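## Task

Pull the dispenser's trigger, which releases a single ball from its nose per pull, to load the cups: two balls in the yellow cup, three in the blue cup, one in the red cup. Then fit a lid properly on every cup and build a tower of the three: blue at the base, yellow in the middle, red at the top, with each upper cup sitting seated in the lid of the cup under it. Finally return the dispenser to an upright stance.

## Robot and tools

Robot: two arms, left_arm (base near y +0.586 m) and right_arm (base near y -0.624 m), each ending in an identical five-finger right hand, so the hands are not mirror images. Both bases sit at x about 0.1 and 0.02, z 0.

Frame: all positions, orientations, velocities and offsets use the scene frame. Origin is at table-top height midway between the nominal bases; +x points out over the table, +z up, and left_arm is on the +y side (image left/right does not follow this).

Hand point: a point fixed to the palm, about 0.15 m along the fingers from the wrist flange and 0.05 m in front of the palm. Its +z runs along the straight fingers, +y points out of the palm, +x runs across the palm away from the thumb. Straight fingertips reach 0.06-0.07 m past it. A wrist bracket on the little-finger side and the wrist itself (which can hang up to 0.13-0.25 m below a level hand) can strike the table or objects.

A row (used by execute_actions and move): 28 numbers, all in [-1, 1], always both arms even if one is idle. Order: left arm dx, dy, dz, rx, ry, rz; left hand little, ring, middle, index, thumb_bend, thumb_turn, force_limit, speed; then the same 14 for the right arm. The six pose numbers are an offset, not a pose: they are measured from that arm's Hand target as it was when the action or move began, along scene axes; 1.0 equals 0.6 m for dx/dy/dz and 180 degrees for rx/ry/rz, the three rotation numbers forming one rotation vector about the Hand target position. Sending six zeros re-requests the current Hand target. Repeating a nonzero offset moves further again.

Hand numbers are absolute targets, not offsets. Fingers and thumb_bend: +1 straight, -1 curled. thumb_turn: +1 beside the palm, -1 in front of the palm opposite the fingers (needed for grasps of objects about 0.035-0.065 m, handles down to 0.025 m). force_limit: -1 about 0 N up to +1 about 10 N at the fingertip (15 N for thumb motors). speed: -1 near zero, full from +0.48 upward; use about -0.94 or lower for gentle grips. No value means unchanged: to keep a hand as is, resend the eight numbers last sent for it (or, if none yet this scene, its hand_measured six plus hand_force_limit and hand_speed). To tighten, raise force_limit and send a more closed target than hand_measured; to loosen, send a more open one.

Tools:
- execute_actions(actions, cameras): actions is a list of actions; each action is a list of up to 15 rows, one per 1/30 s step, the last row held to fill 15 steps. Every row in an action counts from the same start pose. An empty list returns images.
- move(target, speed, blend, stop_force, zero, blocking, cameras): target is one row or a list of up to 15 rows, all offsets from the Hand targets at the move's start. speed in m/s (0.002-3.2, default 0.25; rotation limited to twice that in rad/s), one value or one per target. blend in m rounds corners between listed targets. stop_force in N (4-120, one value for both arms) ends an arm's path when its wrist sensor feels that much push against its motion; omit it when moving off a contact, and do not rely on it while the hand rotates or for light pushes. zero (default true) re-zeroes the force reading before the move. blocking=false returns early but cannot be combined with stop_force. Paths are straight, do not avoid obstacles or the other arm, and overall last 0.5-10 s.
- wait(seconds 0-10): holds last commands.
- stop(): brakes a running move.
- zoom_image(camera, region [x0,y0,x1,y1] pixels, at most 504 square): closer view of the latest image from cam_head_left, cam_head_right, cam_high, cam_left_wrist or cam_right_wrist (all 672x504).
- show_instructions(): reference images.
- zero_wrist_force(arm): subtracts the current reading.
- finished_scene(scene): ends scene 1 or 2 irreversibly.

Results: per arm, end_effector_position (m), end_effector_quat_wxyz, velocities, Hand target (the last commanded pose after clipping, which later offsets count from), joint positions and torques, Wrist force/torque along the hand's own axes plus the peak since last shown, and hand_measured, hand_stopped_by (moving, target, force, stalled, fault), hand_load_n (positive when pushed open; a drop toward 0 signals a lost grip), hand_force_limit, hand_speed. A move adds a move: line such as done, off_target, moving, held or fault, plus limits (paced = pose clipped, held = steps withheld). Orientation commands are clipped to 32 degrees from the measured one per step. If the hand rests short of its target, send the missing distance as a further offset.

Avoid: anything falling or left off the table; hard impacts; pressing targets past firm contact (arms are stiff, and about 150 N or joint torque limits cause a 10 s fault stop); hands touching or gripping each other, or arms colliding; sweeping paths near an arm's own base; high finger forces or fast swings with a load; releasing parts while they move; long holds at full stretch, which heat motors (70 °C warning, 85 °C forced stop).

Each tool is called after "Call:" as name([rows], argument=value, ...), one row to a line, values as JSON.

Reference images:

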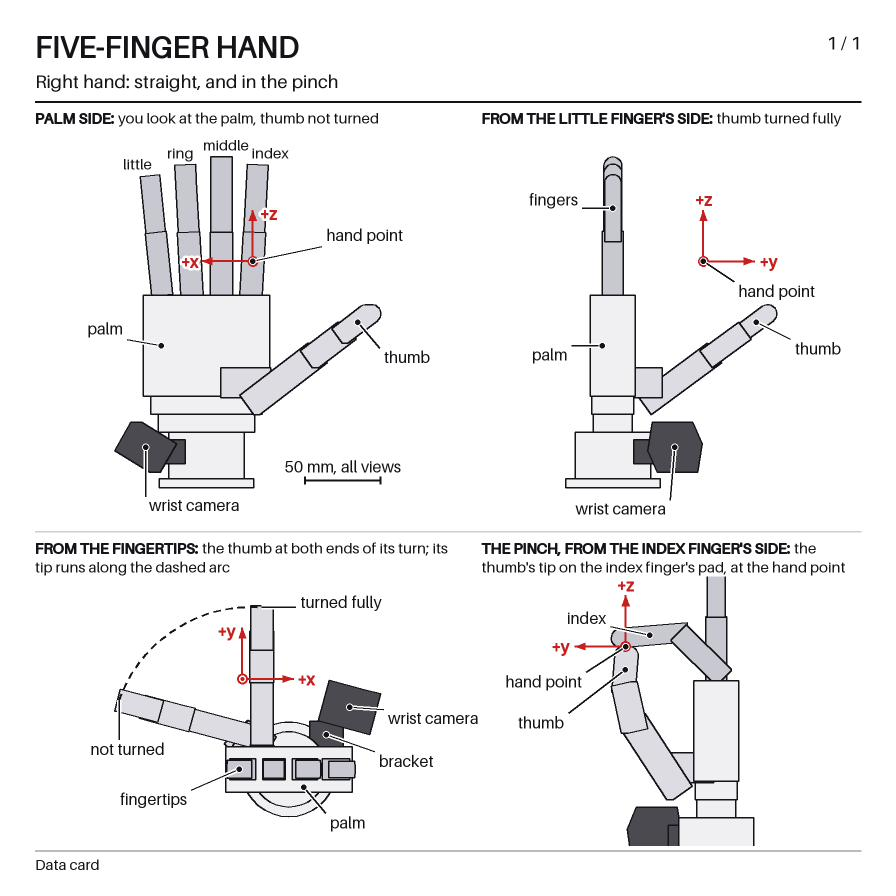

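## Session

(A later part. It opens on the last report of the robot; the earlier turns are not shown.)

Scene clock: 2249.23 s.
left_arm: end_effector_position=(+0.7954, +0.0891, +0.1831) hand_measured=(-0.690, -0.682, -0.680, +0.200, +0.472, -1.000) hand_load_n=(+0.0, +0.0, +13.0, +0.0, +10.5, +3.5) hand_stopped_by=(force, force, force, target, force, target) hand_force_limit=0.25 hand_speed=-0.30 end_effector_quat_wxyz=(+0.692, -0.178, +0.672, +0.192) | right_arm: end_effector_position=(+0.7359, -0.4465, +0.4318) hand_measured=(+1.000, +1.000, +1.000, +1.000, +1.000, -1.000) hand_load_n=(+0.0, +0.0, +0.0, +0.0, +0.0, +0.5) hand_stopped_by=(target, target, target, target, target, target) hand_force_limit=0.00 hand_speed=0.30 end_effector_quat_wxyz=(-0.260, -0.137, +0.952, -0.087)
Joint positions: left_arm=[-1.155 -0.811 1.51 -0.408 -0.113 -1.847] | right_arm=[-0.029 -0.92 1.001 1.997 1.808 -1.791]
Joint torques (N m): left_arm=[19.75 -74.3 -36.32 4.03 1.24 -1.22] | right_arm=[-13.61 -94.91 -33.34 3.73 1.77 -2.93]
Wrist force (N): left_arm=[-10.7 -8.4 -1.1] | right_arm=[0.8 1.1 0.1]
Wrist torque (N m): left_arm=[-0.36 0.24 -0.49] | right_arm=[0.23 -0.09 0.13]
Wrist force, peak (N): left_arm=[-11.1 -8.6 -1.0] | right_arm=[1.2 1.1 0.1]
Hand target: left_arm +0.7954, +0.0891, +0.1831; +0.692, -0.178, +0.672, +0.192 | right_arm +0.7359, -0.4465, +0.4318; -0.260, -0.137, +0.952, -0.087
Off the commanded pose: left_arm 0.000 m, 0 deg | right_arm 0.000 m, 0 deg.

Call:
move(target=[-0.0014,-0.0014,0.012,0,0,0,-0.9,-0.9,-0.9,0.2,-0.9,-1,0.25,-0.3,0,0,0,0,0,0,1,1,1,1,1,-1,0,0.3], speed=0.03, cameras=["cam_high","cam_head_left","cam_head_right"])

Call:
zoom_image(camera="cam_high", region=[332, 196, 396, 244])

Call:
zoom_image(camera="cam_high", region=[340, 236, 404, 284])

Call:
zoom_image(camera="cam_head_left", region=[306, 150, 370, 198])

Call:
zoom_image(camera="cam_head_right", region=[302, 150, 366, 198])

Scene clock: 2293.17 s.
left_arm: end_effector_position=(+0.7946, +0.0883, +0.1902) hand_measured=(-0.690, -0.682, -0.680, +0.200, +0.472, -1.000) hand_load_n=(+0.0, +0.0, +13.0, +0.0, +10.5, +1.5) hand_stopped_by=(force, force, force, target, force, target) hand_force_limit=0.25 hand_speed=-0.30 end_effector_quat_wxyz=(+0.692, -0.178, +0.672, +0.192) | right_arm: end_effector_position=(+0.7359, -0.4465, +0.4318) hand_measured=(+1.000, +1.000, +1.000, +1.000, +1.000, -1.000) hand_load_n=(+0.0, +0.0, +0.0, +0.0, +0.0, +0.0) hand_stopped_by=(target, target, target, target, target, target) hand_force_limit=0.00 hand_speed=0.30 end_effector_quat_wxyz=(-0.260, -0.137, +0.952, -0.087)
Joint positions: left_arm=[-1.156 -0.819 1.509 -0.403 -0.115 -1.844] | right_arm=[-0.029 -0.92 1.001 1.997 1.808 -1.791]
Joint torques (N m): left_arm=[-16.48 -108.21 -45.35 4.5 -3.67 2.48] | right_arm=[-14 -98.32 -33.44 3.9 2.16 -2.86]
Wrist force (N): left_arm=[3.8 0.5 2.5] | right_arm=[1.3 1.2 0.3]
Wrist torque (N m): left_arm=[-0.10 -0.42 0.16] | right_arm=[0.24 -0.17 0.16]
Wrist force, peak (N): left_arm=[-11.3 -8.9 -1.1] | right_arm=[1.2 1.3 0.6]
Hand target: left_arm +0.7945, +0.0883, +0.1903; +0.692, -0.178, +0.672, +0.192 | right_arm +0.7359, -0.4465, +0.4318; -0.260, -0.137, +0.952, -0.087
Off the commanded pose: left_arm 0.000 m, 0 deg | right_arm 0.000 m, 0 deg.
move: done
Images, in order (width x height): cam_head_left 672x504, cam_head_right 672x504, cam_high 672x504.

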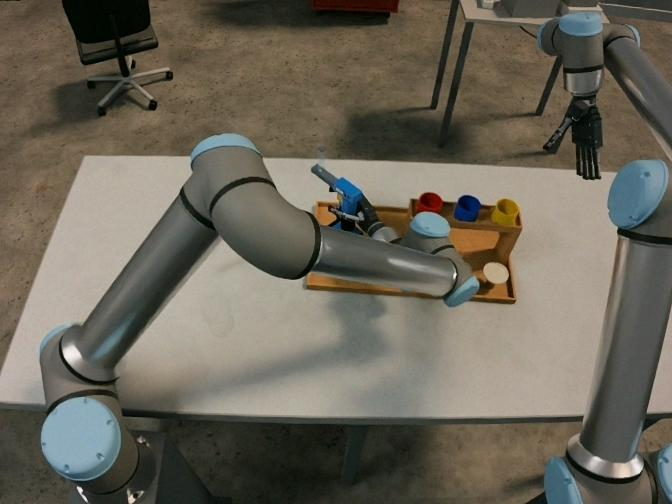

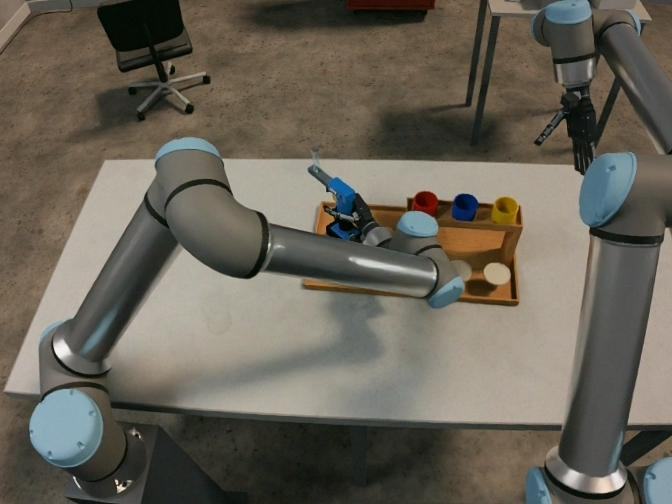

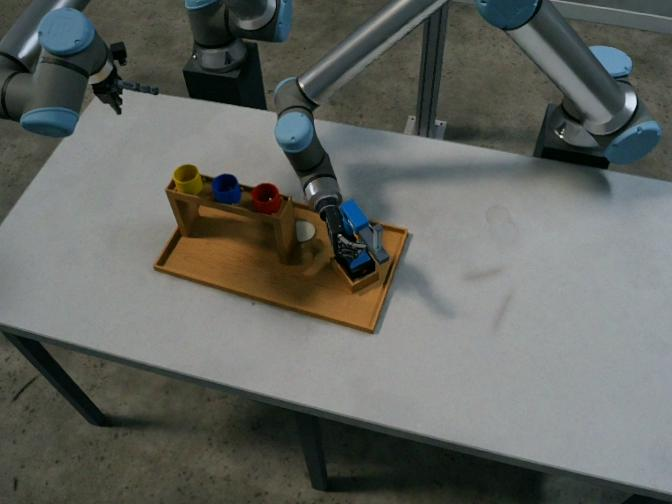

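Scaled by 7.875 from the camera's 672x504 image, which has a finer 960x720 frame.

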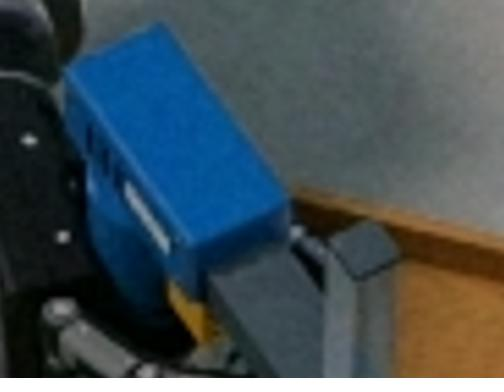

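Scaled by 7.875 from the camera's 672x504 image, which has a finer 960x720 frame.

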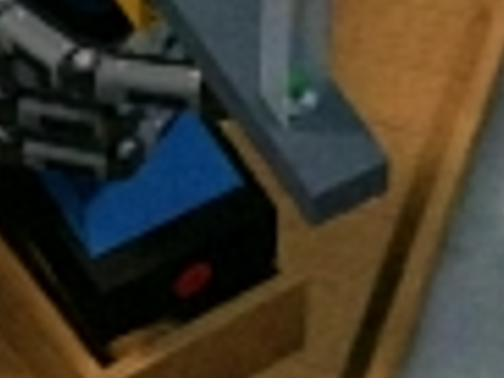

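Scaled by 7.875 from the camera's 672x504 image, which has a finer 960x720 frame.

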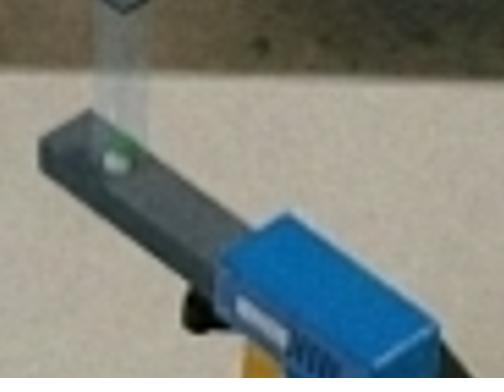

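Scaled by 7.875 from the camera's 672x504 image, which has a finer 960x720 frame.

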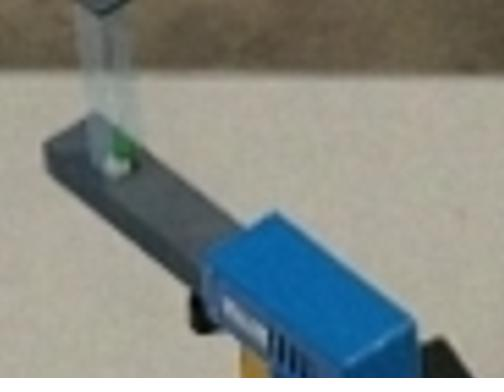

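Call:
zoom_image(camera="cam_high", region=[326, 248, 358, 272])

Call:
zoom_image(camera="cam_high", region=[348, 260, 384, 287])

Call:
zoom_image(camera="cam_head_right", region=[318, 208, 358, 238])

Call:
zoom_image(camera="cam_head_left", region=[322, 208, 362, 238])

Scaled by 15.750 from the camera's 672x504 image, which has a finer 960x720 frame.

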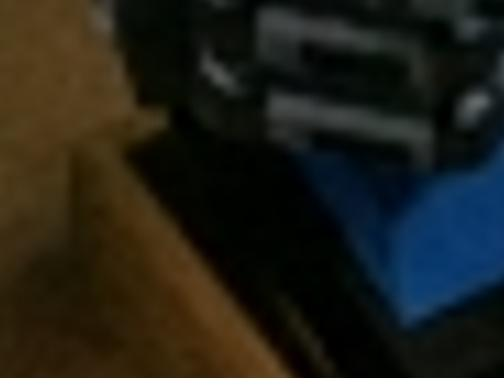

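Scaled by 14.000 from the camera's 672x504 image, which has a finer 960x720 frame.

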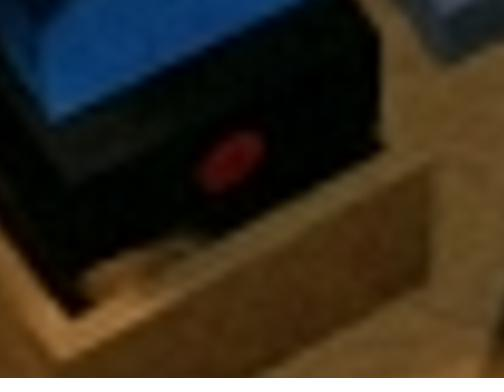

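Scaled by 12.600 from the camera's 672x504 image, which has a finer 960x720 frame.

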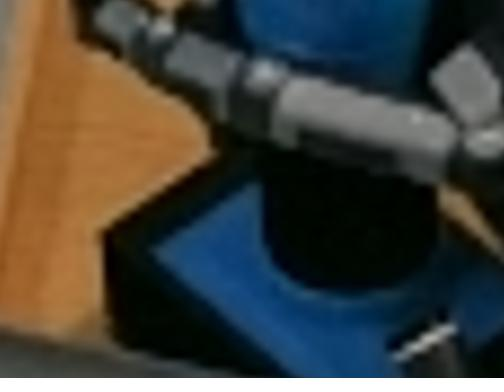

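Scaled by 12.600 from the camera's 672x504 image, which has a finer 960x720 frame.

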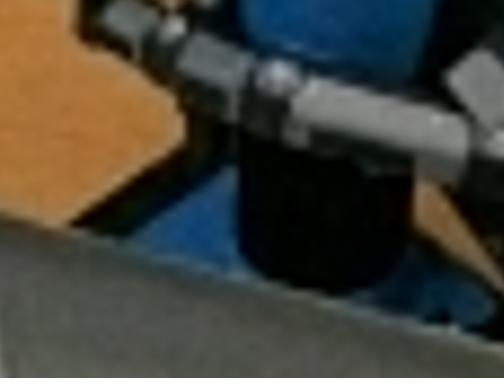

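Call:
move(target=[-0.0014,-0.0005,0,0,0,0.0189,-0.9,-0.9,-0.9,0.2,-0.9,-1,0.25,-0.3,0,0,0,0,0,0,1,1,1,1,1,-1,0,0.3], speed=0.03, cameras=["cam_high","cam_head_right"])

Call:
zoom_image(camera="cam_high", region=[348, 260, 384, 287])

Call:
zoom_image(camera="cam_high", region=[326, 248, 358, 272])

Call:
move(target=[0,0,-0.035,0,0,0,-0.9,-0.9,-0.9,0.2,-0.9,-1,0.25,-0.3,0,0,0,0,0,0,1,1,1,1,1,-1,0,0.3], speed=0.01, stop_force=4)

Scene clock: 2356.30 s.
left_arm: end_effector_position=(+0.7937, +0.0880, +0.1903) hand_measured=(-0.690, -0.682, -0.680, +0.200, +0.472, -1.000) hand_load_n=(+0.0, +0.0, +13.5, +0.0, +11.0, +1.5) hand_stopped_by=(force, force, force, target, force, target) hand_force_limit=0.25 hand_speed=-0.30 end_effector_quat_wxyz=(+0.686, -0.198, +0.667, +0.212) | right_arm: end_effector_position=(+0.7359, -0.4465, +0.4318) hand_measured=(+1.000, +1.000, +1.000, +1.000, +1.000, -1.000) hand_load_n=(+0.0, +0.0, +0.0, +0.0, +0.0, +0.0) hand_stopped_by=(target, target, target, target, target, target) hand_force_limit=0.00 hand_speed=0.30 end_effector_quat_wxyz=(-0.260, -0.137, +0.952, -0.087)
Joint positions: left_arm=[-1.151 -0.815 1.494 -0.483 -0.167 -1.753] | right_arm=[-0.029 -0.92 1.001 1.997 1.808 -1.791]
Joint torques (N m): left_arm=[12.21 -110.72 -40.05 -0.92 -3.65 2.89] | right_arm=[-14.58 -99.32 -34.68 4.08 1.49 -3.1]
Wrist force (N): left_arm=[4.0 0.1 2.6] | right_arm=[1.1 0.7 0.1]
Wrist torque (N m): left_arm=[-0.16 -0.48 0.15] | right_arm=[0.17 -0.14 0.14]
Wrist force, peak (N): left_arm=[4.3 0.7 2.9] | right_arm=[1.4 1.1 0.2]
Hand target: left_arm +0.7937, +0.0880, +0.1903; +0.686, -0.198, +0.667, +0.212 | right_arm +0.7359, -0.4465, +0.4318; -0.260, -0.137, +0.952, -0.087
Off the commanded pose: left_arm 0.000 m, 0 deg | right_arm 0.000 m, 0 deg.
move: done
Images, in order (width x height): cam_head_right 672x504, cam_high 672x504.

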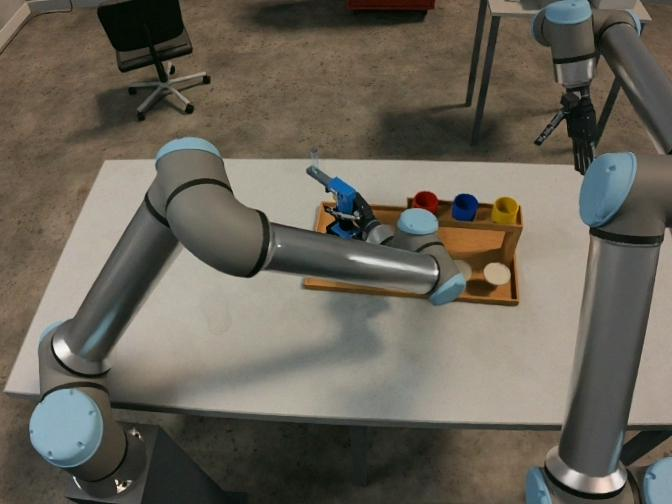

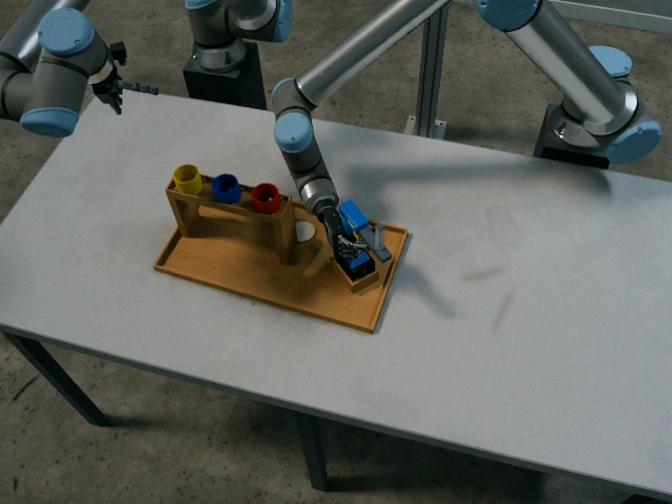

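Scaled by 14.000 from the camera's 672x504 image, which has a finer 960x720 frame.

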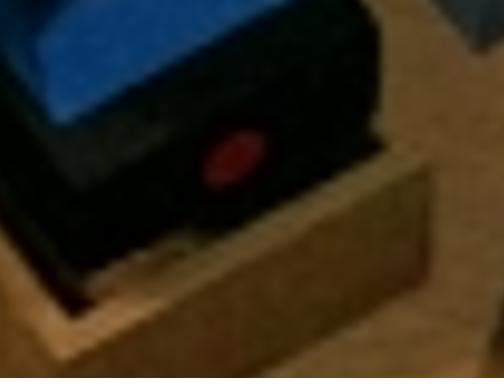

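Scaled by 15.750 from the camera's 672x504 image, which has a finer 960x720 frame.

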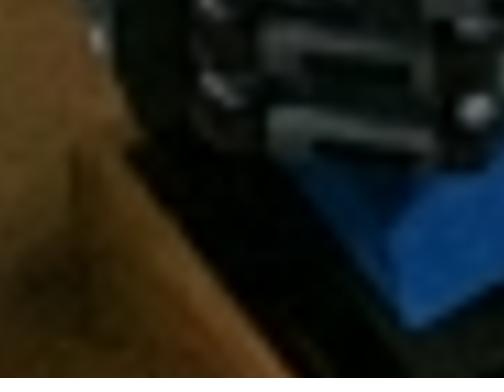

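Scene clock: 2358.10 s.
left_arm: end_effector_position=(+0.7937, +0.0880, +0.1837) hand_measured=(-0.690, -0.682, -0.680, +0.200, +0.472, -1.000) hand_load_n=(+0.0, +1.0, +13.5, +0.0, +10.5, +1.0) hand_stopped_by=(force, force, force, target, force, target) hand_force_limit=0.25 hand_speed=-0.30 end_effector_quat_wxyz=(+0.686, -0.198, +0.667, +0.212) | right_arm: end_effector_position=(+0.7359, -0.4465, +0.4318) hand_measured=(+1.000, +1.000, +1.000, +1.000, +1.000, -1.000) hand_load_n=(+0.0, +0.0, +0.0, +0.0, +0.0, +0.0) hand_stopped_by=(target, target, target, target, target, target) hand_force_limit=0.00 hand_speed=0.30 end_effector_quat_wxyz=(-0.260, -0.137, +0.952, -0.087)
Joint positions: left_arm=[-1.151 -0.808 1.496 -0.491 -0.167 -1.753] | right_arm=[-0.029 -0.92 1.001 1.997 1.808 -1.791]
Joint torques (N m): left_arm=[12.64 -107.35 -39.46 3.3 -2.2 -0.97] | right_arm=[-14.26 -97.44 -33.63 3.9 2 -2.56]
Wrist force (N): left_arm=[2.2 0.9 2.9] | right_arm=[0.6 0.8 -0.4]
Wrist torque (N m): left_arm=[-0.08 -0.50 0.23] | right_arm=[0.22 -0.05 0.10]
Wrist force, peak (N): left_arm=[-5.1 -0.4 1.2] | right_arm=[1.7 0.8 0.0]
Hand target: left_arm +0.7937, +0.0880, +0.1837; +0.686, -0.198, +0.667, +0.212 (not the last commanded pose) | right_arm +0.7359, -0.4465, +0.4318; -0.260, -0.137, +0.952, -0.087
Off the commanded pose: left_arm 0.014 m, 0 deg | right_arm 0.000 m, 0 deg.
move: contact (left_arm)

Call:
execute_actions([
  [[0,0,-0.0007,0,0,0,-0.9,-0.9,-0.9,0.2,-0.9,-1,0.25,-0.3,0,0,0,0,0,0,1,1,1,1,1,-1,0,0.3]],
])

Scene clock: 2364.73 s.
left_arm: end_effector_position=(+0.7937, +0.0880, +0.1833) hand_measured=(-0.690, -0.682, -0.680, +0.200, +0.472, -1.000) hand_load_n=(+0.0, +2.0, +13.5, +0.0, +10.5, +1.5) hand_stopped_by=(force, force, force, target, force, target) hand_force_limit=0.25 hand_speed=-0.30 end_effector_quat_wxyz=(+0.686, -0.198, +0.667, +0.212) | right_arm: end_effector_position=(+0.7359, -0.4465, +0.4318) hand_measured=(+1.000, +1.000, +1.000, +1.000, +1.000, -1.000) hand_load_n=(+0.5, +0.0, +0.0, +0.0, +0.0, +0.5) hand_stopped_by=(target, target, target, target, target, target) hand_force_limit=0.00 hand_speed=0.30 end_effector_quat_wxyz=(-0.260, -0.137, +0.952, -0.087)
Joint positions: left_arm=[-1.151 -0.807 1.496 -0.492 -0.167 -1.753] | right_arm=[-0.029 -0.92 1.001 1.997 1.808 -1.791]
Joint torques (N m): left_arm=[12.21 -83.28 -24.9 -1.56 -0.07 0.22] | right_arm=[-13.32 -97.52 -33.58 4.61 2.15 -2.83]
Wrist force (N): left_arm=[-5.5 -1.1 1.1] | right_arm=[1.3 0.7 0.2]
Wrist torque (N m): left_arm=[-0.17 -0.32 0.18] | right_arm=[0.17 -0.17 0.14]
Wrist force, peak (N): left_arm=[-6.2 -1.6 1.4] | right_arm=[1.6 0.9 0.3]
Hand target: left_arm +0.7937, +0.0880, +0.1833; +0.686, -0.198, +0.667, +0.212 | right_arm +0.7359, -0.4465, +0.4318; -0.260, -0.137, +0.952, -0.087
Off the commanded pose: left_arm 0.000 m, 0 deg | right_arm 0.000 m, 0 deg.

Call:
move([
  [0,0,0.006,0,0,0,-0.9,-0.9,-0.9,0.2,-0.9,-1,0.25,-0.3,0,0,0,0,0,0,1,1,1,1,1,-1,0,0.3],
  [0.0009,-0.0020,0.006,0,0,0,-0.9,-0.9,-0.9,0.2,-0.9,-1,0.25,-0.3,0,0,0,0,0,0,1,1,1,1,1,-1,0,0.3],
], speed=0.03)

Call:
move(target=[0,0,-0.035,0,0,0,-0.9,-0.9,-0.9,0.2,-0.9,-1,0.25,-0.3,0,0,0,0,0,0,1,1,1,1,1,-1,0,0.3], speed=0.01, stop_force=4)

Call:
execute_actions([
  [[0,0,-0.0007,0,0,0,-0.9,-0.9,-0.9,0.2,-0.9,-1,0.25,-0.3,0,0,0,0,0,0,1,1,1,1,1,-1,0,0.3]],
])

Scene clock: 2375.90 s.
left_arm: end_effector_position=(+0.7942, +0.0868, +0.1870) hand_measured=(-0.690, -0.682, -0.680, +0.200, +0.472, -1.000) hand_load_n=(+0.0, +0.0, +13.0, +0.0, +10.5, +1.0) hand_stopped_by=(force, force, force, target, force, target) hand_force_limit=0.25 hand_speed=-0.30 end_effector_quat_wxyz=(+0.686, -0.198, +0.667, +0.212) | right_arm: end_effector_position=(+0.7359, -0.4465, +0.4318) hand_measured=(+1.000, +1.000, +1.000, +1.000, +1.000, -1.000) hand_load_n=(+0.0, +0.0, +0.0, +0.0, +0.0, +0.0) hand_stopped_by=(target, target, target, target, target, target) hand_force_limit=0.00 hand_speed=0.30 end_effector_quat_wxyz=(-0.260, -0.137, +0.952, -0.087)
Joint positions: left_arm=[-1.151 -0.81 1.492 -0.486 -0.167 -1.752] | right_arm=[-0.029 -0.92 1.001 1.997 1.808 -1.791]
Joint torques (N m): left_arm=[10.99 -89.04 -46.95 3.7 0 -0.02] | right_arm=[-15.07 -99.09 -33.91 4.05 2.42 -2.51]
Wrist force (N): left_arm=[4.2 0.4 2.6] | right_arm=[1.2 0.6 -0.4]
Wrist torque (N m): left_arm=[-0.12 -0.49 0.17] | right_arm=[0.18 -0.14 0.14]
Wrist force, peak (N): left_arm=[-6.3 -1.0 1.3] | right_arm=[1.4 1.3 0.1]
Hand target: left_arm +0.7942, +0.0868, +0.1869; +0.686, -0.198, +0.667, +0.212 | right_arm +0.7359, -0.4465, +0.4318; -0.260, -0.137, +0.952, -0.087
Off the commanded pose: left_arm 0.000 m, 0 deg | right_arm 0.000 m, 0 deg.
move: done

Scene clock: 2378.80 s.
left_arm: end_effector_position=(+0.7942, +0.0868, +0.1659) hand_measured=(-0.690, -0.682, -0.680, +0.200, +0.472, -1.000) hand_load_n=(+0.0, +0.0, +13.0, +0.0, +11.0, +1.0) hand_stopped_by=(force, force, force, target, force, target) hand_force_limit=0.25 hand_speed=-0.30 end_effector_quat_wxyz=(+0.686, -0.198, +0.667, +0.212) | right_arm: end_effector_position=(+0.7359, -0.4465, +0.4318) hand_measured=(+1.000, +1.000, +1.000, +1.000, +1.000, -1.000) hand_load_n=(+0.0, +0.0, +0.0, +0.0, +0.0, +0.0) hand_stopped_by=(target, target, target, target, target, target) hand_force_limit=0.00 hand_speed=0.30 end_effector_quat_wxyz=(-0.260, -0.137, +0.952, -0.087)
Joint positions: left_arm=[-1.151 -0.787 1.496 -0.512 -0.167 -1.753] | right_arm=[-0.029 -0.92 1.001 1.997 1.808 -1.791]
Joint torques (N m): left_arm=[9.57 -88 -23.78 -0.66 -0.69 2.27] | right_arm=[-14.37 -99.02 -34.08 4.48 2.64 -2.69]
Wrist force (N): left_arm=[3.7 0.7 2.7] | right_arm=[0.7 0.5 0.0]
Wrist torque (N m): left_arm=[-0.09 -0.42 0.22] | right_arm=[0.15 -0.08 0.10]
Wrist force, peak (N): left_arm=[4.1 0.4 2.8] | right_arm=[1.5 1.1 -0.4]
Hand target: left_arm +0.7942, +0.0868, +0.1659; +0.686, -0.198, +0.667, +0.212 | right_arm +0.7359, -0.4465, +0.4318; -0.260, -0.137, +0.952, -0.087
Off the commanded pose: left_arm 0.000 m, 0 deg | right_arm 0.000 m, 0 deg.
move: done

Scene clock: 2379.50 s.
left_arm: end_effector_position=(+0.7942, +0.0868, +0.1655) hand_measured=(-0.690, -0.682, -0.680, +0.200, +0.472, -1.000) hand_load_n=(+0.0, +0.0, +13.0, +0.0, +11.0, +1.0) hand_stopped_by=(force, force, force, target, force, target) hand_force_limit=0.25 hand_speed=-0.30 end_effector_quat_wxyz=(+0.686, -0.198, +0.667, +0.212) | right_arm: end_effector_position=(+0.7359, -0.4465, +0.4318) hand_measured=(+1.000, +1.000, +1.000, +1.000, +1.000, -1.000) hand_load_n=(+0.0, +0.0, +0.0, +0.0, +0.0, +0.0) hand_stopped_by=(target, target, target, target, target, target) hand_force_limit=0.00 hand_speed=0.30 end_effector_quat_wxyz=(-0.260, -0.137, +0.952, -0.087)
Joint positions: left_arm=[-1.151 -0.787 1.496 -0.512 -0.167 -1.753] | right_arm=[-0.029 -0.92 1.001 1.997 1.808 -1.791]
Joint torques (N m): left_arm=[9.92 -88.45 -23.33 -0.63 -0.95 2.34] | right_arm=[-12.76 -97.49 -33.62 4.09 2.19 -2.28]
Wrist force (N): left_arm=[3.8 0.5 2.5] | right_arm=[1.2 0.9 0.2]
Wrist torque (N m): left_arm=[-0.11 -0.43 0.23] | right_arm=[0.19 -0.16 0.15]
Wrist force, peak (N): left_arm=[4.2 0.5 2.8] | right_arm=[1.3 1.3 0.5]
Hand target: left_arm +0.7942, +0.0868, +0.1655; +0.686, -0.198, +0.667, +0.212 | right_arm +0.7359, -0.4465, +0.4318; -0.260, -0.137, +0.952, -0.087
Off the commanded pose: left_arm 0.000 m, 0 deg | right_arm 0.000 m, 0 deg.

Call:
move(target=[0,0,-0.05,0,0,0,-0.9,-0.9,-0.9,0.2,-0.9,-1,0.25,-0.3,0,0,0,0,0,0,1,1,1,1,1,-1,0,0.3], speed=0.01, stop_force=5, cameras=["cam_high","cam_head_right"])

Call:
zoom_image(camera="cam_high", region=[310, 190, 410, 300])

Scene clock: 2385.83 s.
left_arm: end_effector_position=(+0.7942, +0.0868, +0.1447) hand_measured=(-0.690, -0.682, -0.680, +0.200, +0.472, -1.000) hand_load_n=(+0.0, +1.5, +13.0, +0.0, +11.0, +0.5) hand_stopped_by=(force, force, force, target, force, target) hand_force_limit=0.25 hand_speed=-0.30 end_effector_quat_wxyz=(+0.686, -0.198, +0.667, +0.212) | right_arm: end_effector_position=(+0.7359, -0.4465, +0.4318) hand_measured=(+1.000, +1.000, +1.000, +1.000, +1.000, -1.000) hand_load_n=(+0.0, +0.0, +0.0, +0.0, +0.0, +0.0) hand_stopped_by=(target, target, target, target, target, target) hand_force_limit=0.00 hand_speed=0.30 end_effector_quat_wxyz=(-0.260, -0.137, +0.952, -0.087)
Joint positions: left_arm=[-1.151 -0.765 1.499 -0.538 -0.167 -1.753] | right_arm=[-0.029 -0.92 1.001 1.997 1.808 -1.791]
Joint torques (N m): left_arm=[2.05 -109.87 -33.68 3.83 -2.55 -0.37] | right_arm=[-14.51 -99.07 -33.53 4.19 2.05 -2.52]
Wrist force (N): left_arm=[3.2 0.2 2.8] | right_arm=[0.9 1.1 0.3]
Wrist torque (N m): left_arm=[-0.17 -0.47 0.19] | right_arm=[0.23 -0.12 0.13]
Wrist force, peak (N): left_arm=[4.2 0.6 2.8] | right_arm=[1.6 1.1 0.0]
Hand target: left_arm +0.7942, +0.0868, +0.1448; +0.686, -0.198, +0.667, +0.212 (not the last commanded pose) | right_arm +0.7359, -0.4465, +0.4318; -0.260, -0.137, +0.952, -0.087
Off the commanded pose: left_arm 0.009 m, 0 deg | right_arm 0.000 m, 0 deg.
move: contact (left_arm)
Images, in order (width x height): cam_head_right 672x504, cam_high 672x504.

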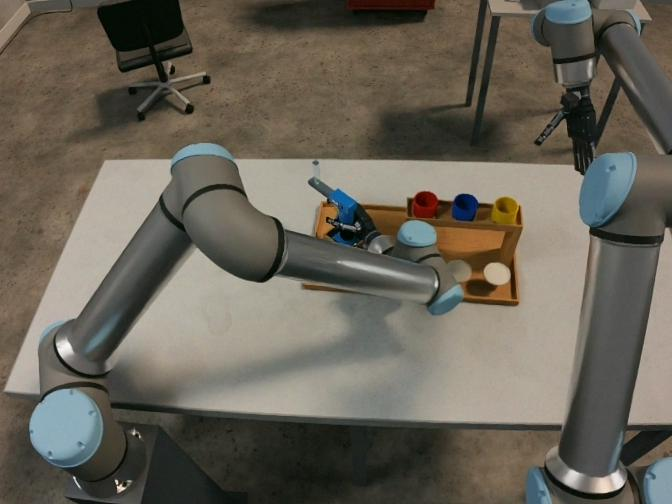

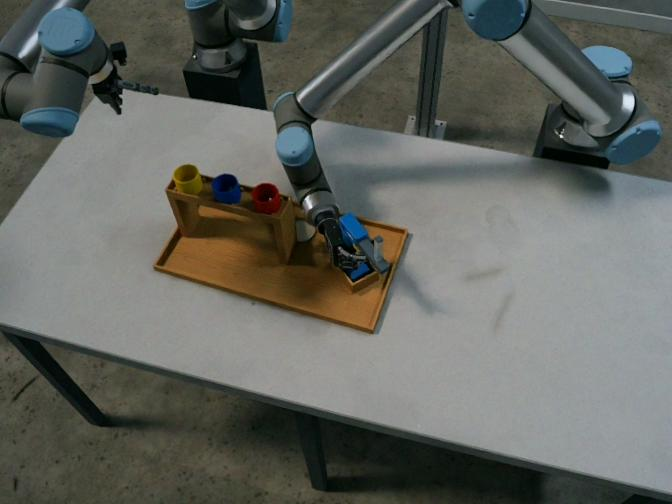

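Scaled by 4.582 from the camera's 672x504 image, which has a finer 960x720 frame.

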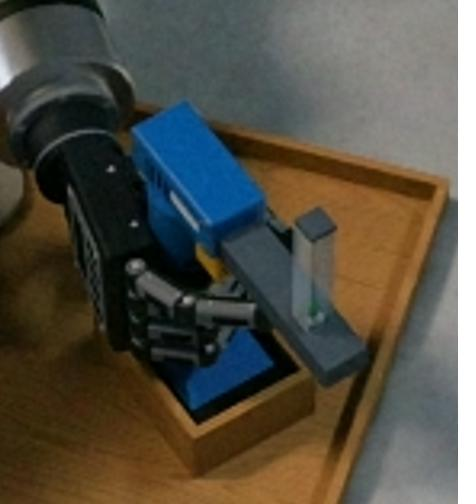

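Call:
execute_actions([
  [[0,0,0,0,0,0,-0.55,-0.55,-0.55,0.2,0.55,-1,0.25,-0.85,0,0,0,0,0,0,1,1,1,1,1,-1,0,0.3]],
  [[0,0,0,0,0,0,-0.55,-0.55,-0.55,0.2,0.55,-1,0.25,-0.85,0,0,0,0,0,0,1,1,1,1,1,-1,0,0.3]],
])

Call:
execute_actions([
  [[0,0,0,0,0,0,-0.4,-0.4,-0.4,0.4,0.75,-1,0.25,-0.8,0,0,0,0,0,0,1,1,1,1,1,-1,0,0.3]],
  [[0,0,0,0,0,0,-0.4,-0.4,-0.4,0.4,0.75,-1,0.25,-0.8,0,0,0,0,0,0,1,1,1,1,1,-1,0,0.3]],
], cameras=["cam_high","cam_head_right","cam_left_wrist"])

Scene clock: 2395.47 s.
left_arm: end_effector_position=(+0.7942, +0.0868, +0.1448) hand_measured=(-0.550, -0.550, -0.550, +0.200, +0.550, -1.000) hand_load_n=(+0.0, +0.0, +0.0, +0.0, +0.0, +0.0) hand_stopped_by=(target, target, target, target, target, target) hand_force_limit=0.25 hand_speed=-0.85 end_effector_quat_wxyz=(+0.686, -0.198, +0.667, +0.212) | right_arm: end_effector_position=(+0.7359, -0.4465, +0.4318) hand_measured=(+1.000, +1.000, +1.000, +1.000, +1.000, -1.000) hand_load_n=(+0.0, +0.0, +0.0, +0.0, +0.0, +0.0) hand_stopped_by=(target, target, target, target, target, target) hand_force_limit=0.00 hand_speed=0.30 end_effector_quat_wxyz=(-0.260, -0.137, +0.952, -0.087)
Joint positions: left_arm=[-1.151 -0.765 1.499 -0.538 -0.167 -1.753] | right_arm=[-0.029 -0.92 1.001 1.997 1.808 -1.791]
Joint torques (N m): left_arm=[1.99 -94.76 -39.22 1.25 -2.64 -0.12] | right_arm=[-10.52 -99.16 -34.66 4.03 1.9 -2.35]
Wrist force (N): left_arm=[-1.1 0.0 2.7] | right_arm=[1.0 0.8 0.2]
Wrist torque (N m): left_arm=[-0.18 -0.32 0.10] | right_arm=[0.18 -0.14 0.13]
Wrist force, peak (N): left_arm=[3.7 0.4 2.9] | right_arm=[1.4 1.2 0.1]
Hand target: left_arm +0.7942, +0.0868, +0.1448; +0.686, -0.198, +0.667, +0.212 | right_arm +0.7359, -0.4465, +0.4318; -0.260, -0.137, +0.952, -0.087
Off the commanded pose: left_arm 0.000 m, 0 deg | right_arm 0.000 m, 0 deg.

Scene clock: 2396.67 s.
left_arm: end_effector_position=(+0.7942, +0.0868, +0.1448) hand_measured=(-0.400, -0.400, -0.400, +0.400, +0.750, -1.000) hand_load_n=(+0.0, +0.0, +0.0, +0.0, +0.0, -0.5) hand_stopped_by=(target, target, target, target, target, target) hand_force_limit=0.25 hand_speed=-0.80 end_effector_quat_wxyz=(+0.686, -0.198, +0.667, +0.212) | right_arm: end_effector_position=(+0.7359, -0.4465, +0.4318) hand_measured=(+1.000, +1.000, +1.000, +1.000, +1.000, -1.000) hand_load_n=(+0.0, +0.0, +0.0, +0.0, +0.0, +0.0) hand_stopped_by=(target, target, target, target, target, target) hand_force_limit=0.00 hand_speed=0.30 end_effector_quat_wxyz=(-0.260, -0.137, +0.952, -0.087)
Joint positions: left_arm=[-1.151 -0.765 1.499 -0.538 -0.167 -1.753] | right_arm=[-0.029 -0.92 1.001 1.997 1.808 -1.791]
Joint torques (N m): left_arm=[4.31 -88.95 -38.16 -0.45 -2.47 -0.12] | right_arm=[-12.84 -98.63 -34.41 4.07 2.16 -2.75]
Wrist force (N): left_arm=[-1.0 0.4 2.7] | right_arm=[1.3 0.9 0.5]
Wrist torque (N m): left_arm=[-0.11 -0.33 0.13] | right_arm=[0.17 -0.18 0.15]
Wrist force, peak (N): left_arm=[-1.3 0.1 3.0] | right_arm=[1.4 1.2 0.1]
Hand target: left_arm +0.7942, +0.0868, +0.1448; +0.686, -0.198, +0.667, +0.212 | right_arm +0.7359, -0.4465, +0.4318; -0.260, -0.137, +0.952, -0.087
Off the commanded pose: left_arm 0.000 m, 0 deg | right_arm 0.000 m, 0 deg.
camera_calibration:
cam_left_wrist: T_world_to_cam=[[-0.526335, 0.823025, -0.213545, 0.376949], [-0.558907, -0.145615, 0.816345, 0.340224], [0.640777, 0.549023, 0.536637, -0.519503], [0, 0, 0, 1]] pos_world=[0.72144, 0.0245221, 0.0815393]
Images, in order (width x height): cam_head_right 672x504, cam_high 672x504, cam_left_wrist 672x504.

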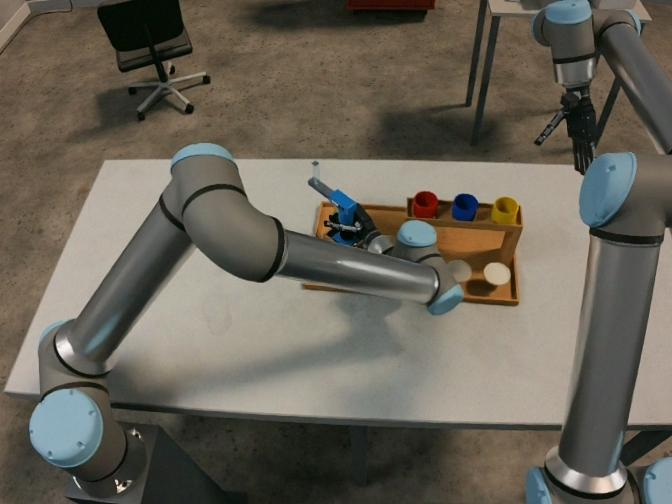

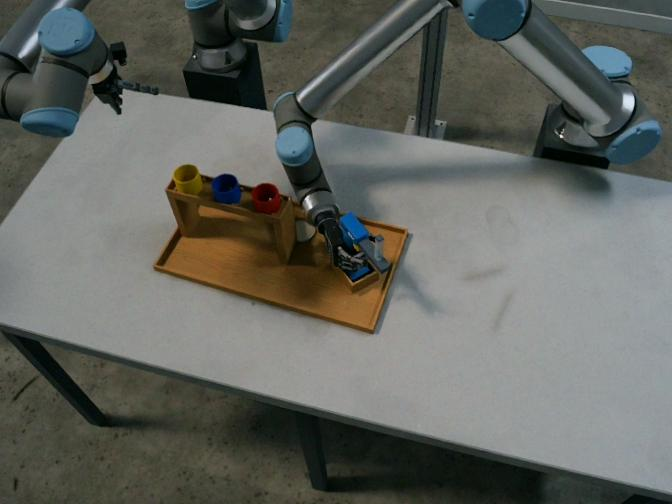

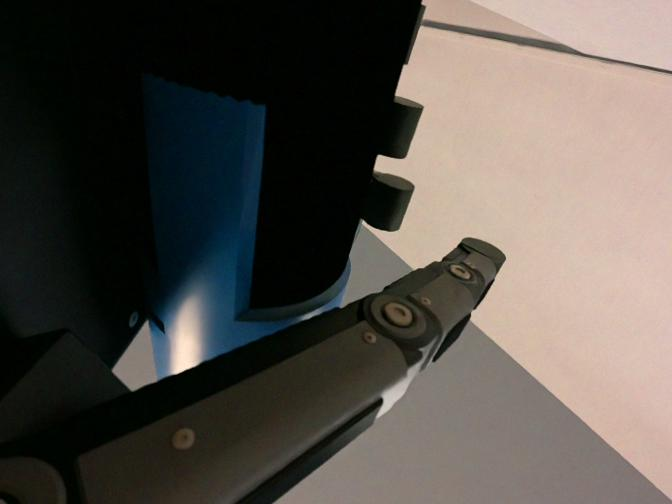

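Call:
execute_actions([
  [[0,0,0,0,0,0,0.1,0.1,0.1,0.6,1,-1,0.25,-0.5,0,0,0,0,0,0,1,1,1,1,1,-1,0,0.3]],
  [[0,0,0,0,0,0,0.1,0.1,0.1,0.6,1,-1,0.25,-0.5,0,0,0,0,0,0,1,1,1,1,1,-1,0,0.3]],
])

Call:
execute_actions([
  [[0,0,0,0,0,0,1,1,1,1,1,-1,0.25,-0.4,0,0,0,0,0,0,1,1,1,1,1,-1,0,0.3]],
  [[0,0,0,0,0,0,1,1,1,1,1,-1,0.25,-0.4,0,0,0,0,0,0,1,1,1,1,1,-1,0,0.3]],
], cameras=["cam_high","cam_head_right","cam_left_wrist"])

Call:
zoom_image(camera="cam_high", region=[310, 190, 410, 300])

Scene clock: 2406.17 s.
left_arm: end_effector_position=(+0.7942, +0.0868, +0.1448) hand_measured=(+0.100, +0.100, +0.100, +0.600, +1.000, -1.000) hand_load_n=(+0.0, +0.0, +0.0, -0.5, +0.0, -0.5) hand_stopped_by=(target, target, target, target, target, target) hand_force_limit=0.25 hand_speed=-0.50 end_effector_quat_wxyz=(+0.686, -0.198, +0.667, +0.212) | right_arm: end_effector_position=(+0.7359, -0.4465, +0.4318) hand_measured=(+1.000, +1.000, +1.000, +1.000, +1.000, -1.000) hand_load_n=(+0.0, +0.0, +0.0, +0.0, +0.0, +0.0) hand_stopped_by=(target, target, target, target, target, target) hand_force_limit=0.00 hand_speed=0.30 end_effector_quat_wxyz=(-0.260, -0.137, +0.952, -0.087)
Joint positions: left_arm=[-1.151 -0.765 1.499 -0.538 -0.167 -1.753] | right_arm=[-0.029 -0.92 1.001 1.997 1.808 -1.791]
Joint torques (N m): left_arm=[4.13 -92.68 -37.83 -0.3 -2.04 -0.62] | right_arm=[-13.75 -96.63 -33.61 4.65 2.12 -2.63]
Wrist force (N): left_arm=[-1.2 0.1 2.8] | right_arm=[0.7 0.9 -0.2]
Wrist torque (N m): left_arm=[-0.16 -0.29 0.11] | right_arm=[0.22 -0.07 0.12]
Wrist force, peak (N): left_arm=[-1.2 0.3 3.1] | right_arm=[1.4 1.2 0.3]
Hand target: left_arm +0.7942, +0.0868, +0.1448; +0.686, -0.198, +0.667, +0.212 | right_arm +0.7359, -0.4465, +0.4318; -0.260, -0.137, +0.952, -0.087
Off the commanded pose: left_arm 0.000 m, 0 deg | right_arm 0.000 m, 0 deg.

Scene clock: 2407.37 s.
left_arm: end_effector_position=(+0.7942, +0.0868, +0.1448) hand_measured=(+1.000, +1.000, +1.000, +1.000, +1.000, -1.000) hand_load_n=(+0.0, +0.0, +0.0, +0.0, +0.0, +0.0) hand_stopped_by=(target, target, target, target, target, target) hand_force_limit=0.25 hand_speed=-0.40 end_effector_quat_wxyz=(+0.686, -0.198, +0.667, +0.212) | right_arm: end_effector_position=(+0.7359, -0.4465, +0.4318) hand_measured=(+1.000, +1.000, +1.000, +1.000, +1.000, -1.000) hand_load_n=(+0.0, +0.0, +0.0, +0.0, +0.0, +0.0) hand_stopped_by=(target, target, target, target, target, target) hand_force_limit=0.00 hand_speed=0.30 end_effector_quat_wxyz=(-0.260, -0.137, +0.952, -0.087)
Joint positions: left_arm=[-1.151 -0.765 1.499 -0.538 -0.167 -1.753] | right_arm=[-0.029 -0.92 1.001 1.997 1.808 -1.791]
Joint torques (N m): left_arm=[2.14 -94.22 -36.74 0.12 -2.18 -0.24] | right_arm=[-15.35 -100.29 -34.21 4.3 2.23 -2.21]
Wrist force (N): left_arm=[-1.0 0.0 2.7] | right_arm=[1.0 0.7 0.8]
Wrist torque (N m): left_arm=[-0.17 -0.32 0.13] | right_arm=[0.13 -0.16 0.13]
Wrist force, peak (N): left_arm=[-1.1 0.1 3.1] | right_arm=[1.5 1.1 0.3]
Hand target: left_arm +0.7942, +0.0868, +0.1448; +0.686, -0.198, +0.667, +0.212 | right_arm +0.7359, -0.4465, +0.4318; -0.260, -0.137, +0.952, -0.087
Off the commanded pose: left_arm 0.000 m, 0 deg | right_arm 0.000 m, 0 deg.
camera_calibration:
cam_left_wrist: T_world_to_cam=[[-0.526335, 0.823025, -0.213545, 0.376949], [-0.558907, -0.145615, 0.816345, 0.340224], [0.640777, 0.549023, 0.536637, -0.519503], [0, 0, 0, 1]] pos_world=[0.72144, 0.0245221, 0.0815393]
Images, in order (width x height): cam_head_right 672x504, cam_high 672x504, cam_left_wrist 672x504.

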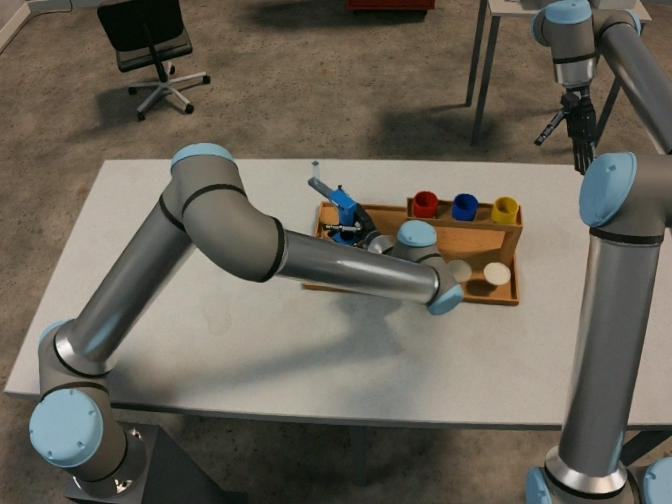

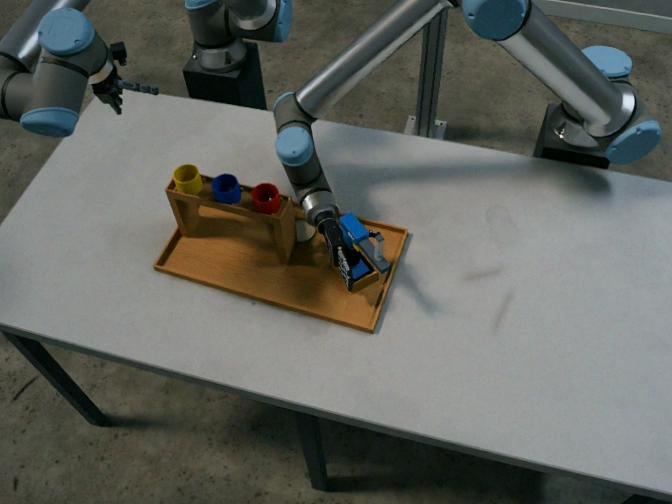

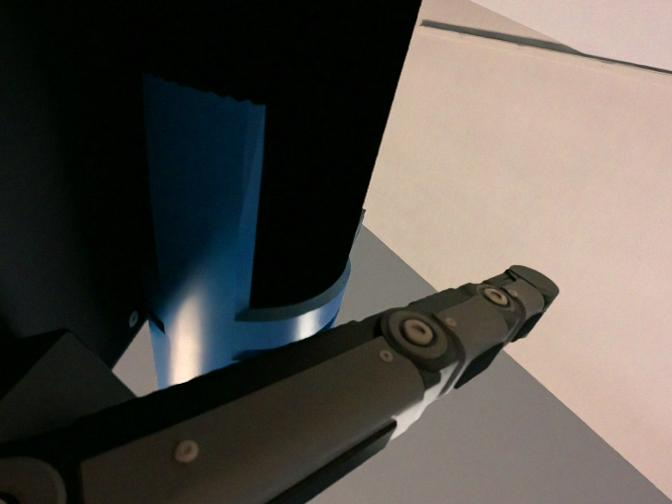

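Scaled by 4.582 from the camera's 672x504 image, which has a finer 960x720 frame.

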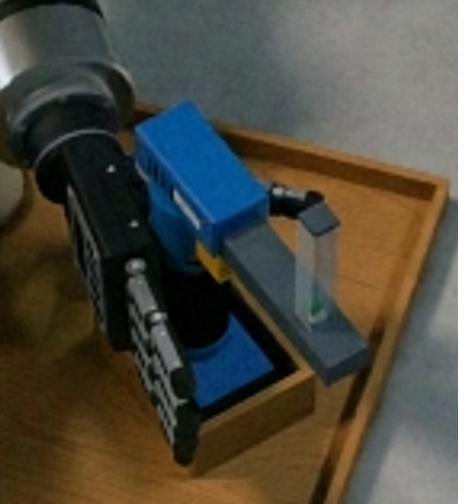

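Call:
move([
  [-0.125,-0.0833,0.0,0,0,0,1,1,1,1,1,-1,0.25,-0.4,0,0,0,0,0,0,1,1,1,1,1,-1,0,0.3],
  [-0.25,-0.1667,0.003,0,0,0,1,1,1,1,1,-1,0.25,-0.4,0,0,0,0,0,0,1,1,1,1,1,-1,0,0.3],
  [-0.28,-0.18,0.3,0,0,0,1,1,1,1,1,-1,0.25,-0.4,0,0,0,0,0,0,1,1,1,1,1,-1,0,0.3],
], speed=[0.05, 0.1, 0.15], cameras=["cam_high","cam_head_right","cam_head_left"])

Scene clock: 2422.70 s.
left_arm: end_effector_position=(+0.6262, -0.0212, +0.3247) hand_measured=(+1.000, +1.000, +1.000, +1.000, +1.000, -1.000) hand_load_n=(+0.0, +0.0, +0.0, -0.5, +0.0, +0.0) hand_stopped_by=(target, target, target, target, target, target) hand_force_limit=0.25 hand_speed=-0.40 end_effector_quat_wxyz=(+0.686, -0.198, +0.667, +0.212) | right_arm: end_effector_position=(+0.7359, -0.4465, +0.4318) hand_measured=(+1.000, +1.000, +1.000, +1.000, +1.000, -1.000) hand_load_n=(+0.0, +0.0, +0.0, +0.0, +0.0, +0.5) hand_stopped_by=(target, target, target, target, target, target) hand_force_limit=0.00 hand_speed=0.30 end_effector_quat_wxyz=(-0.260, -0.137, +0.952, -0.087)
Joint positions: left_arm=[-1.378 -0.939 1.433 -0.41 -0.393 -1.637] | right_arm=[-0.029 -0.92 1.001 1.997 1.808 -1.791]
Joint torques (N m): left_arm=[-15.95 -102.48 -48.39 3.73 -3.26 -1.64] | right_arm=[-13.86 -99.1 -34.83 4.16 2.15 -2.65]
Wrist force (N): left_arm=[-1.2 0.4 3.1] | right_arm=[1.1 0.9 0.1]
Wrist torque (N m): left_arm=[-0.16 -0.30 0.37] | right_arm=[0.20 -0.13 0.14]
Wrist force, peak (N): left_arm=[-1.3 0.8 3.9] | right_arm=[1.5 0.9 0.5]
Hand target: left_arm +0.6262, -0.0212, +0.3248; +0.686, -0.198, +0.667, +0.212 | right_arm +0.7359, -0.4465, +0.4318; -0.260, -0.137, +0.952, -0.087
Off the commanded pose: left_arm 0.000 m, 0 deg | right_arm 0.000 m, 0 deg.
move: done
Images, in order (width x height): cam_head_left 672x504, cam_head_right 672x504, cam_high 672x504.

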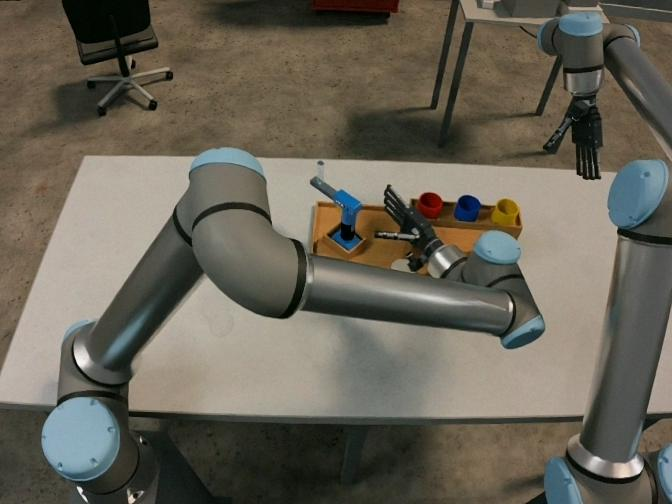

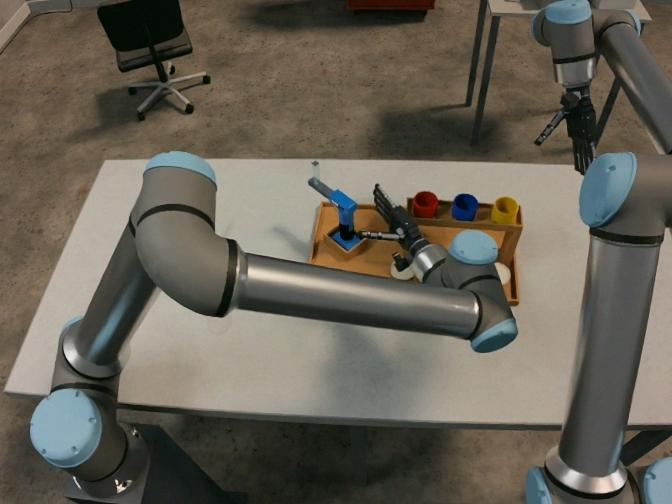

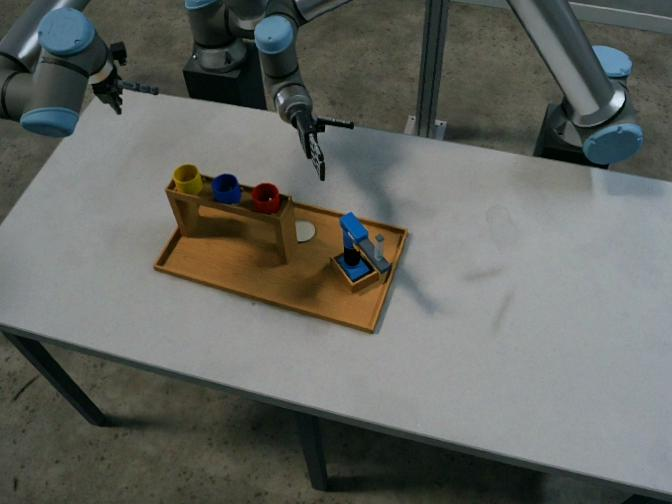

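Call:
move(target=[-0.0437,0.1187,0.2087,-0.0085,0.0064,0,1,1,1,1,1,-1,0.25,-0.4,0,0,0,0,0,0,1,1,1,1,1,-1,0,0.3], speed=0.2)

Call:
zoom_image(camera="cam_high", region=[310, 190, 410, 300])

Scene clock: 2471.07 s.
left_arm: end_effector_position=(+0.6000, +0.0500, +0.4499) hand_measured=(+1.000, +1.000, +1.000, +1.000, +1.000, -1.000) hand_load_n=(+0.0, +0.0, +0.0, +0.0, +0.0, -0.5) hand_stopped_by=(target, target, target, target, target, target) hand_force_limit=0.25 hand_speed=-0.40 end_effector_quat_wxyz=(+0.677, -0.205, +0.677, +0.205) | right_arm: end_effector_position=(+0.7359, -0.4465, +0.4318) hand_measured=(+1.000, +1.000, +1.000, +1.000, +1.000, -1.000) hand_load_n=(+0.0, +0.0, +0.0, +0.0, -0.5, +0.0) hand_stopped_by=(target, target, target, target, target, target) hand_force_limit=0.00 hand_speed=0.30 end_effector_quat_wxyz=(-0.260, -0.137, +0.952, -0.087)
Joint positions: left_arm=[-1.395 -1.16 1.526 -0.363 -0.408 -1.572] | right_arm=[-0.029 -0.92 1.001 1.997 1.808 -1.791]
Joint torques (N m): left_arm=[-16.5 -88.84 -30.31 3.18 -2.48 2.03] | right_arm=[-12.52 -99.4 -33.38 4.6 2.82 -2.27]
Wrist force (N): left_arm=[-1.2 0.2 2.7] | right_arm=[1.6 1.0 0.3]
Wrist torque (N m): left_arm=[-0.18 -0.29 0.04] | right_arm=[0.20 -0.23 0.18]
Wrist force, peak (N): left_arm=[-2.6 1.1 3.2] | right_arm=[1.6 1.1 0.0]
Hand target: left_arm +0.6000, +0.0500, +0.4500; +0.677, -0.205, +0.677, +0.205 | right_arm +0.7359, -0.4465, +0.4318; -0.260, -0.137, +0.952, -0.087
Off the commanded pose: left_arm 0.000 m, 0 deg | right_arm 0.000 m, 0 deg.
move: done

Scaled by 4.582 from the camera's 672x504 image, which has a finer 960x720 frame.
This view is cut from an older image: the scene may have changed since it was taken.

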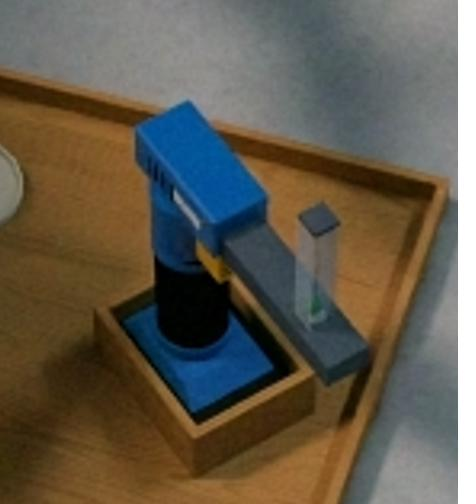

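Call:
move(target=[0,0,0,0,0,-0.4094,1,1,1,1,1,-1,0.25,-0.4,0,0,0,0,0,0,1,1,1,1,1,-1,0,0.3], speed=0.15)

Scene clock: 2479.80 s.
left_arm: end_effector_position=(+0.6000, +0.0500, +0.4500) hand_measured=(+1.000, +1.000, +1.000, +1.000, +1.000, -1.000) hand_load_n=(+0.0, +0.0, +0.0, -0.5, +0.0, +0.0) hand_stopped_by=(target, target, target, target, target, target) hand_force_limit=0.25 hand_speed=-0.40 end_effector_quat_wxyz=(+0.665, +0.242, +0.664, -0.241) | right_arm: end_effector_position=(+0.7359, -0.4465, +0.4318) hand_measured=(+1.000, +1.000, +1.000, +1.000, +1.000, -1.000) hand_load_n=(+0.0, +0.0, +0.0, +0.0, +0.0, +0.0) hand_stopped_by=(target, target, target, target, target, target) hand_force_limit=0.00 hand_speed=0.30 end_effector_quat_wxyz=(-0.260, -0.137, +0.952, -0.087)
Joint positions: left_arm=[-1.385 -1.672 2.128 -0.458 0.888 -1.569] | right_arm=[-0.029 -0.92 1.001 1.997 1.808 -1.791]
Joint torques (N m): left_arm=[13.9 -41.9 -30.36 0.44 2.86 1.06] | right_arm=[-13.63 -99.85 -34.65 4.55 2.4 -2.7]
Wrist force (N): left_arm=[-1.1 0.4 2.6] | right_arm=[1.2 1.0 0.4]
Wrist torque (N m): left_arm=[-0.13 -0.30 0.10] | right_arm=[0.21 -0.16 0.15]
Wrist force, peak (N): left_arm=[-1.3 0.6 3.2] | right_arm=[1.3 1.3 0.4]
Hand target: left_arm +0.6000, +0.0500, +0.4500; +0.665, +0.242, +0.664, -0.242 | right_arm +0.7359, -0.4465, +0.4318; -0.260, -0.137, +0.952, -0.087
Off the commanded pose: left_arm 0.000 m, 0 deg | right_arm 0.000 m, 0 deg.
move: done


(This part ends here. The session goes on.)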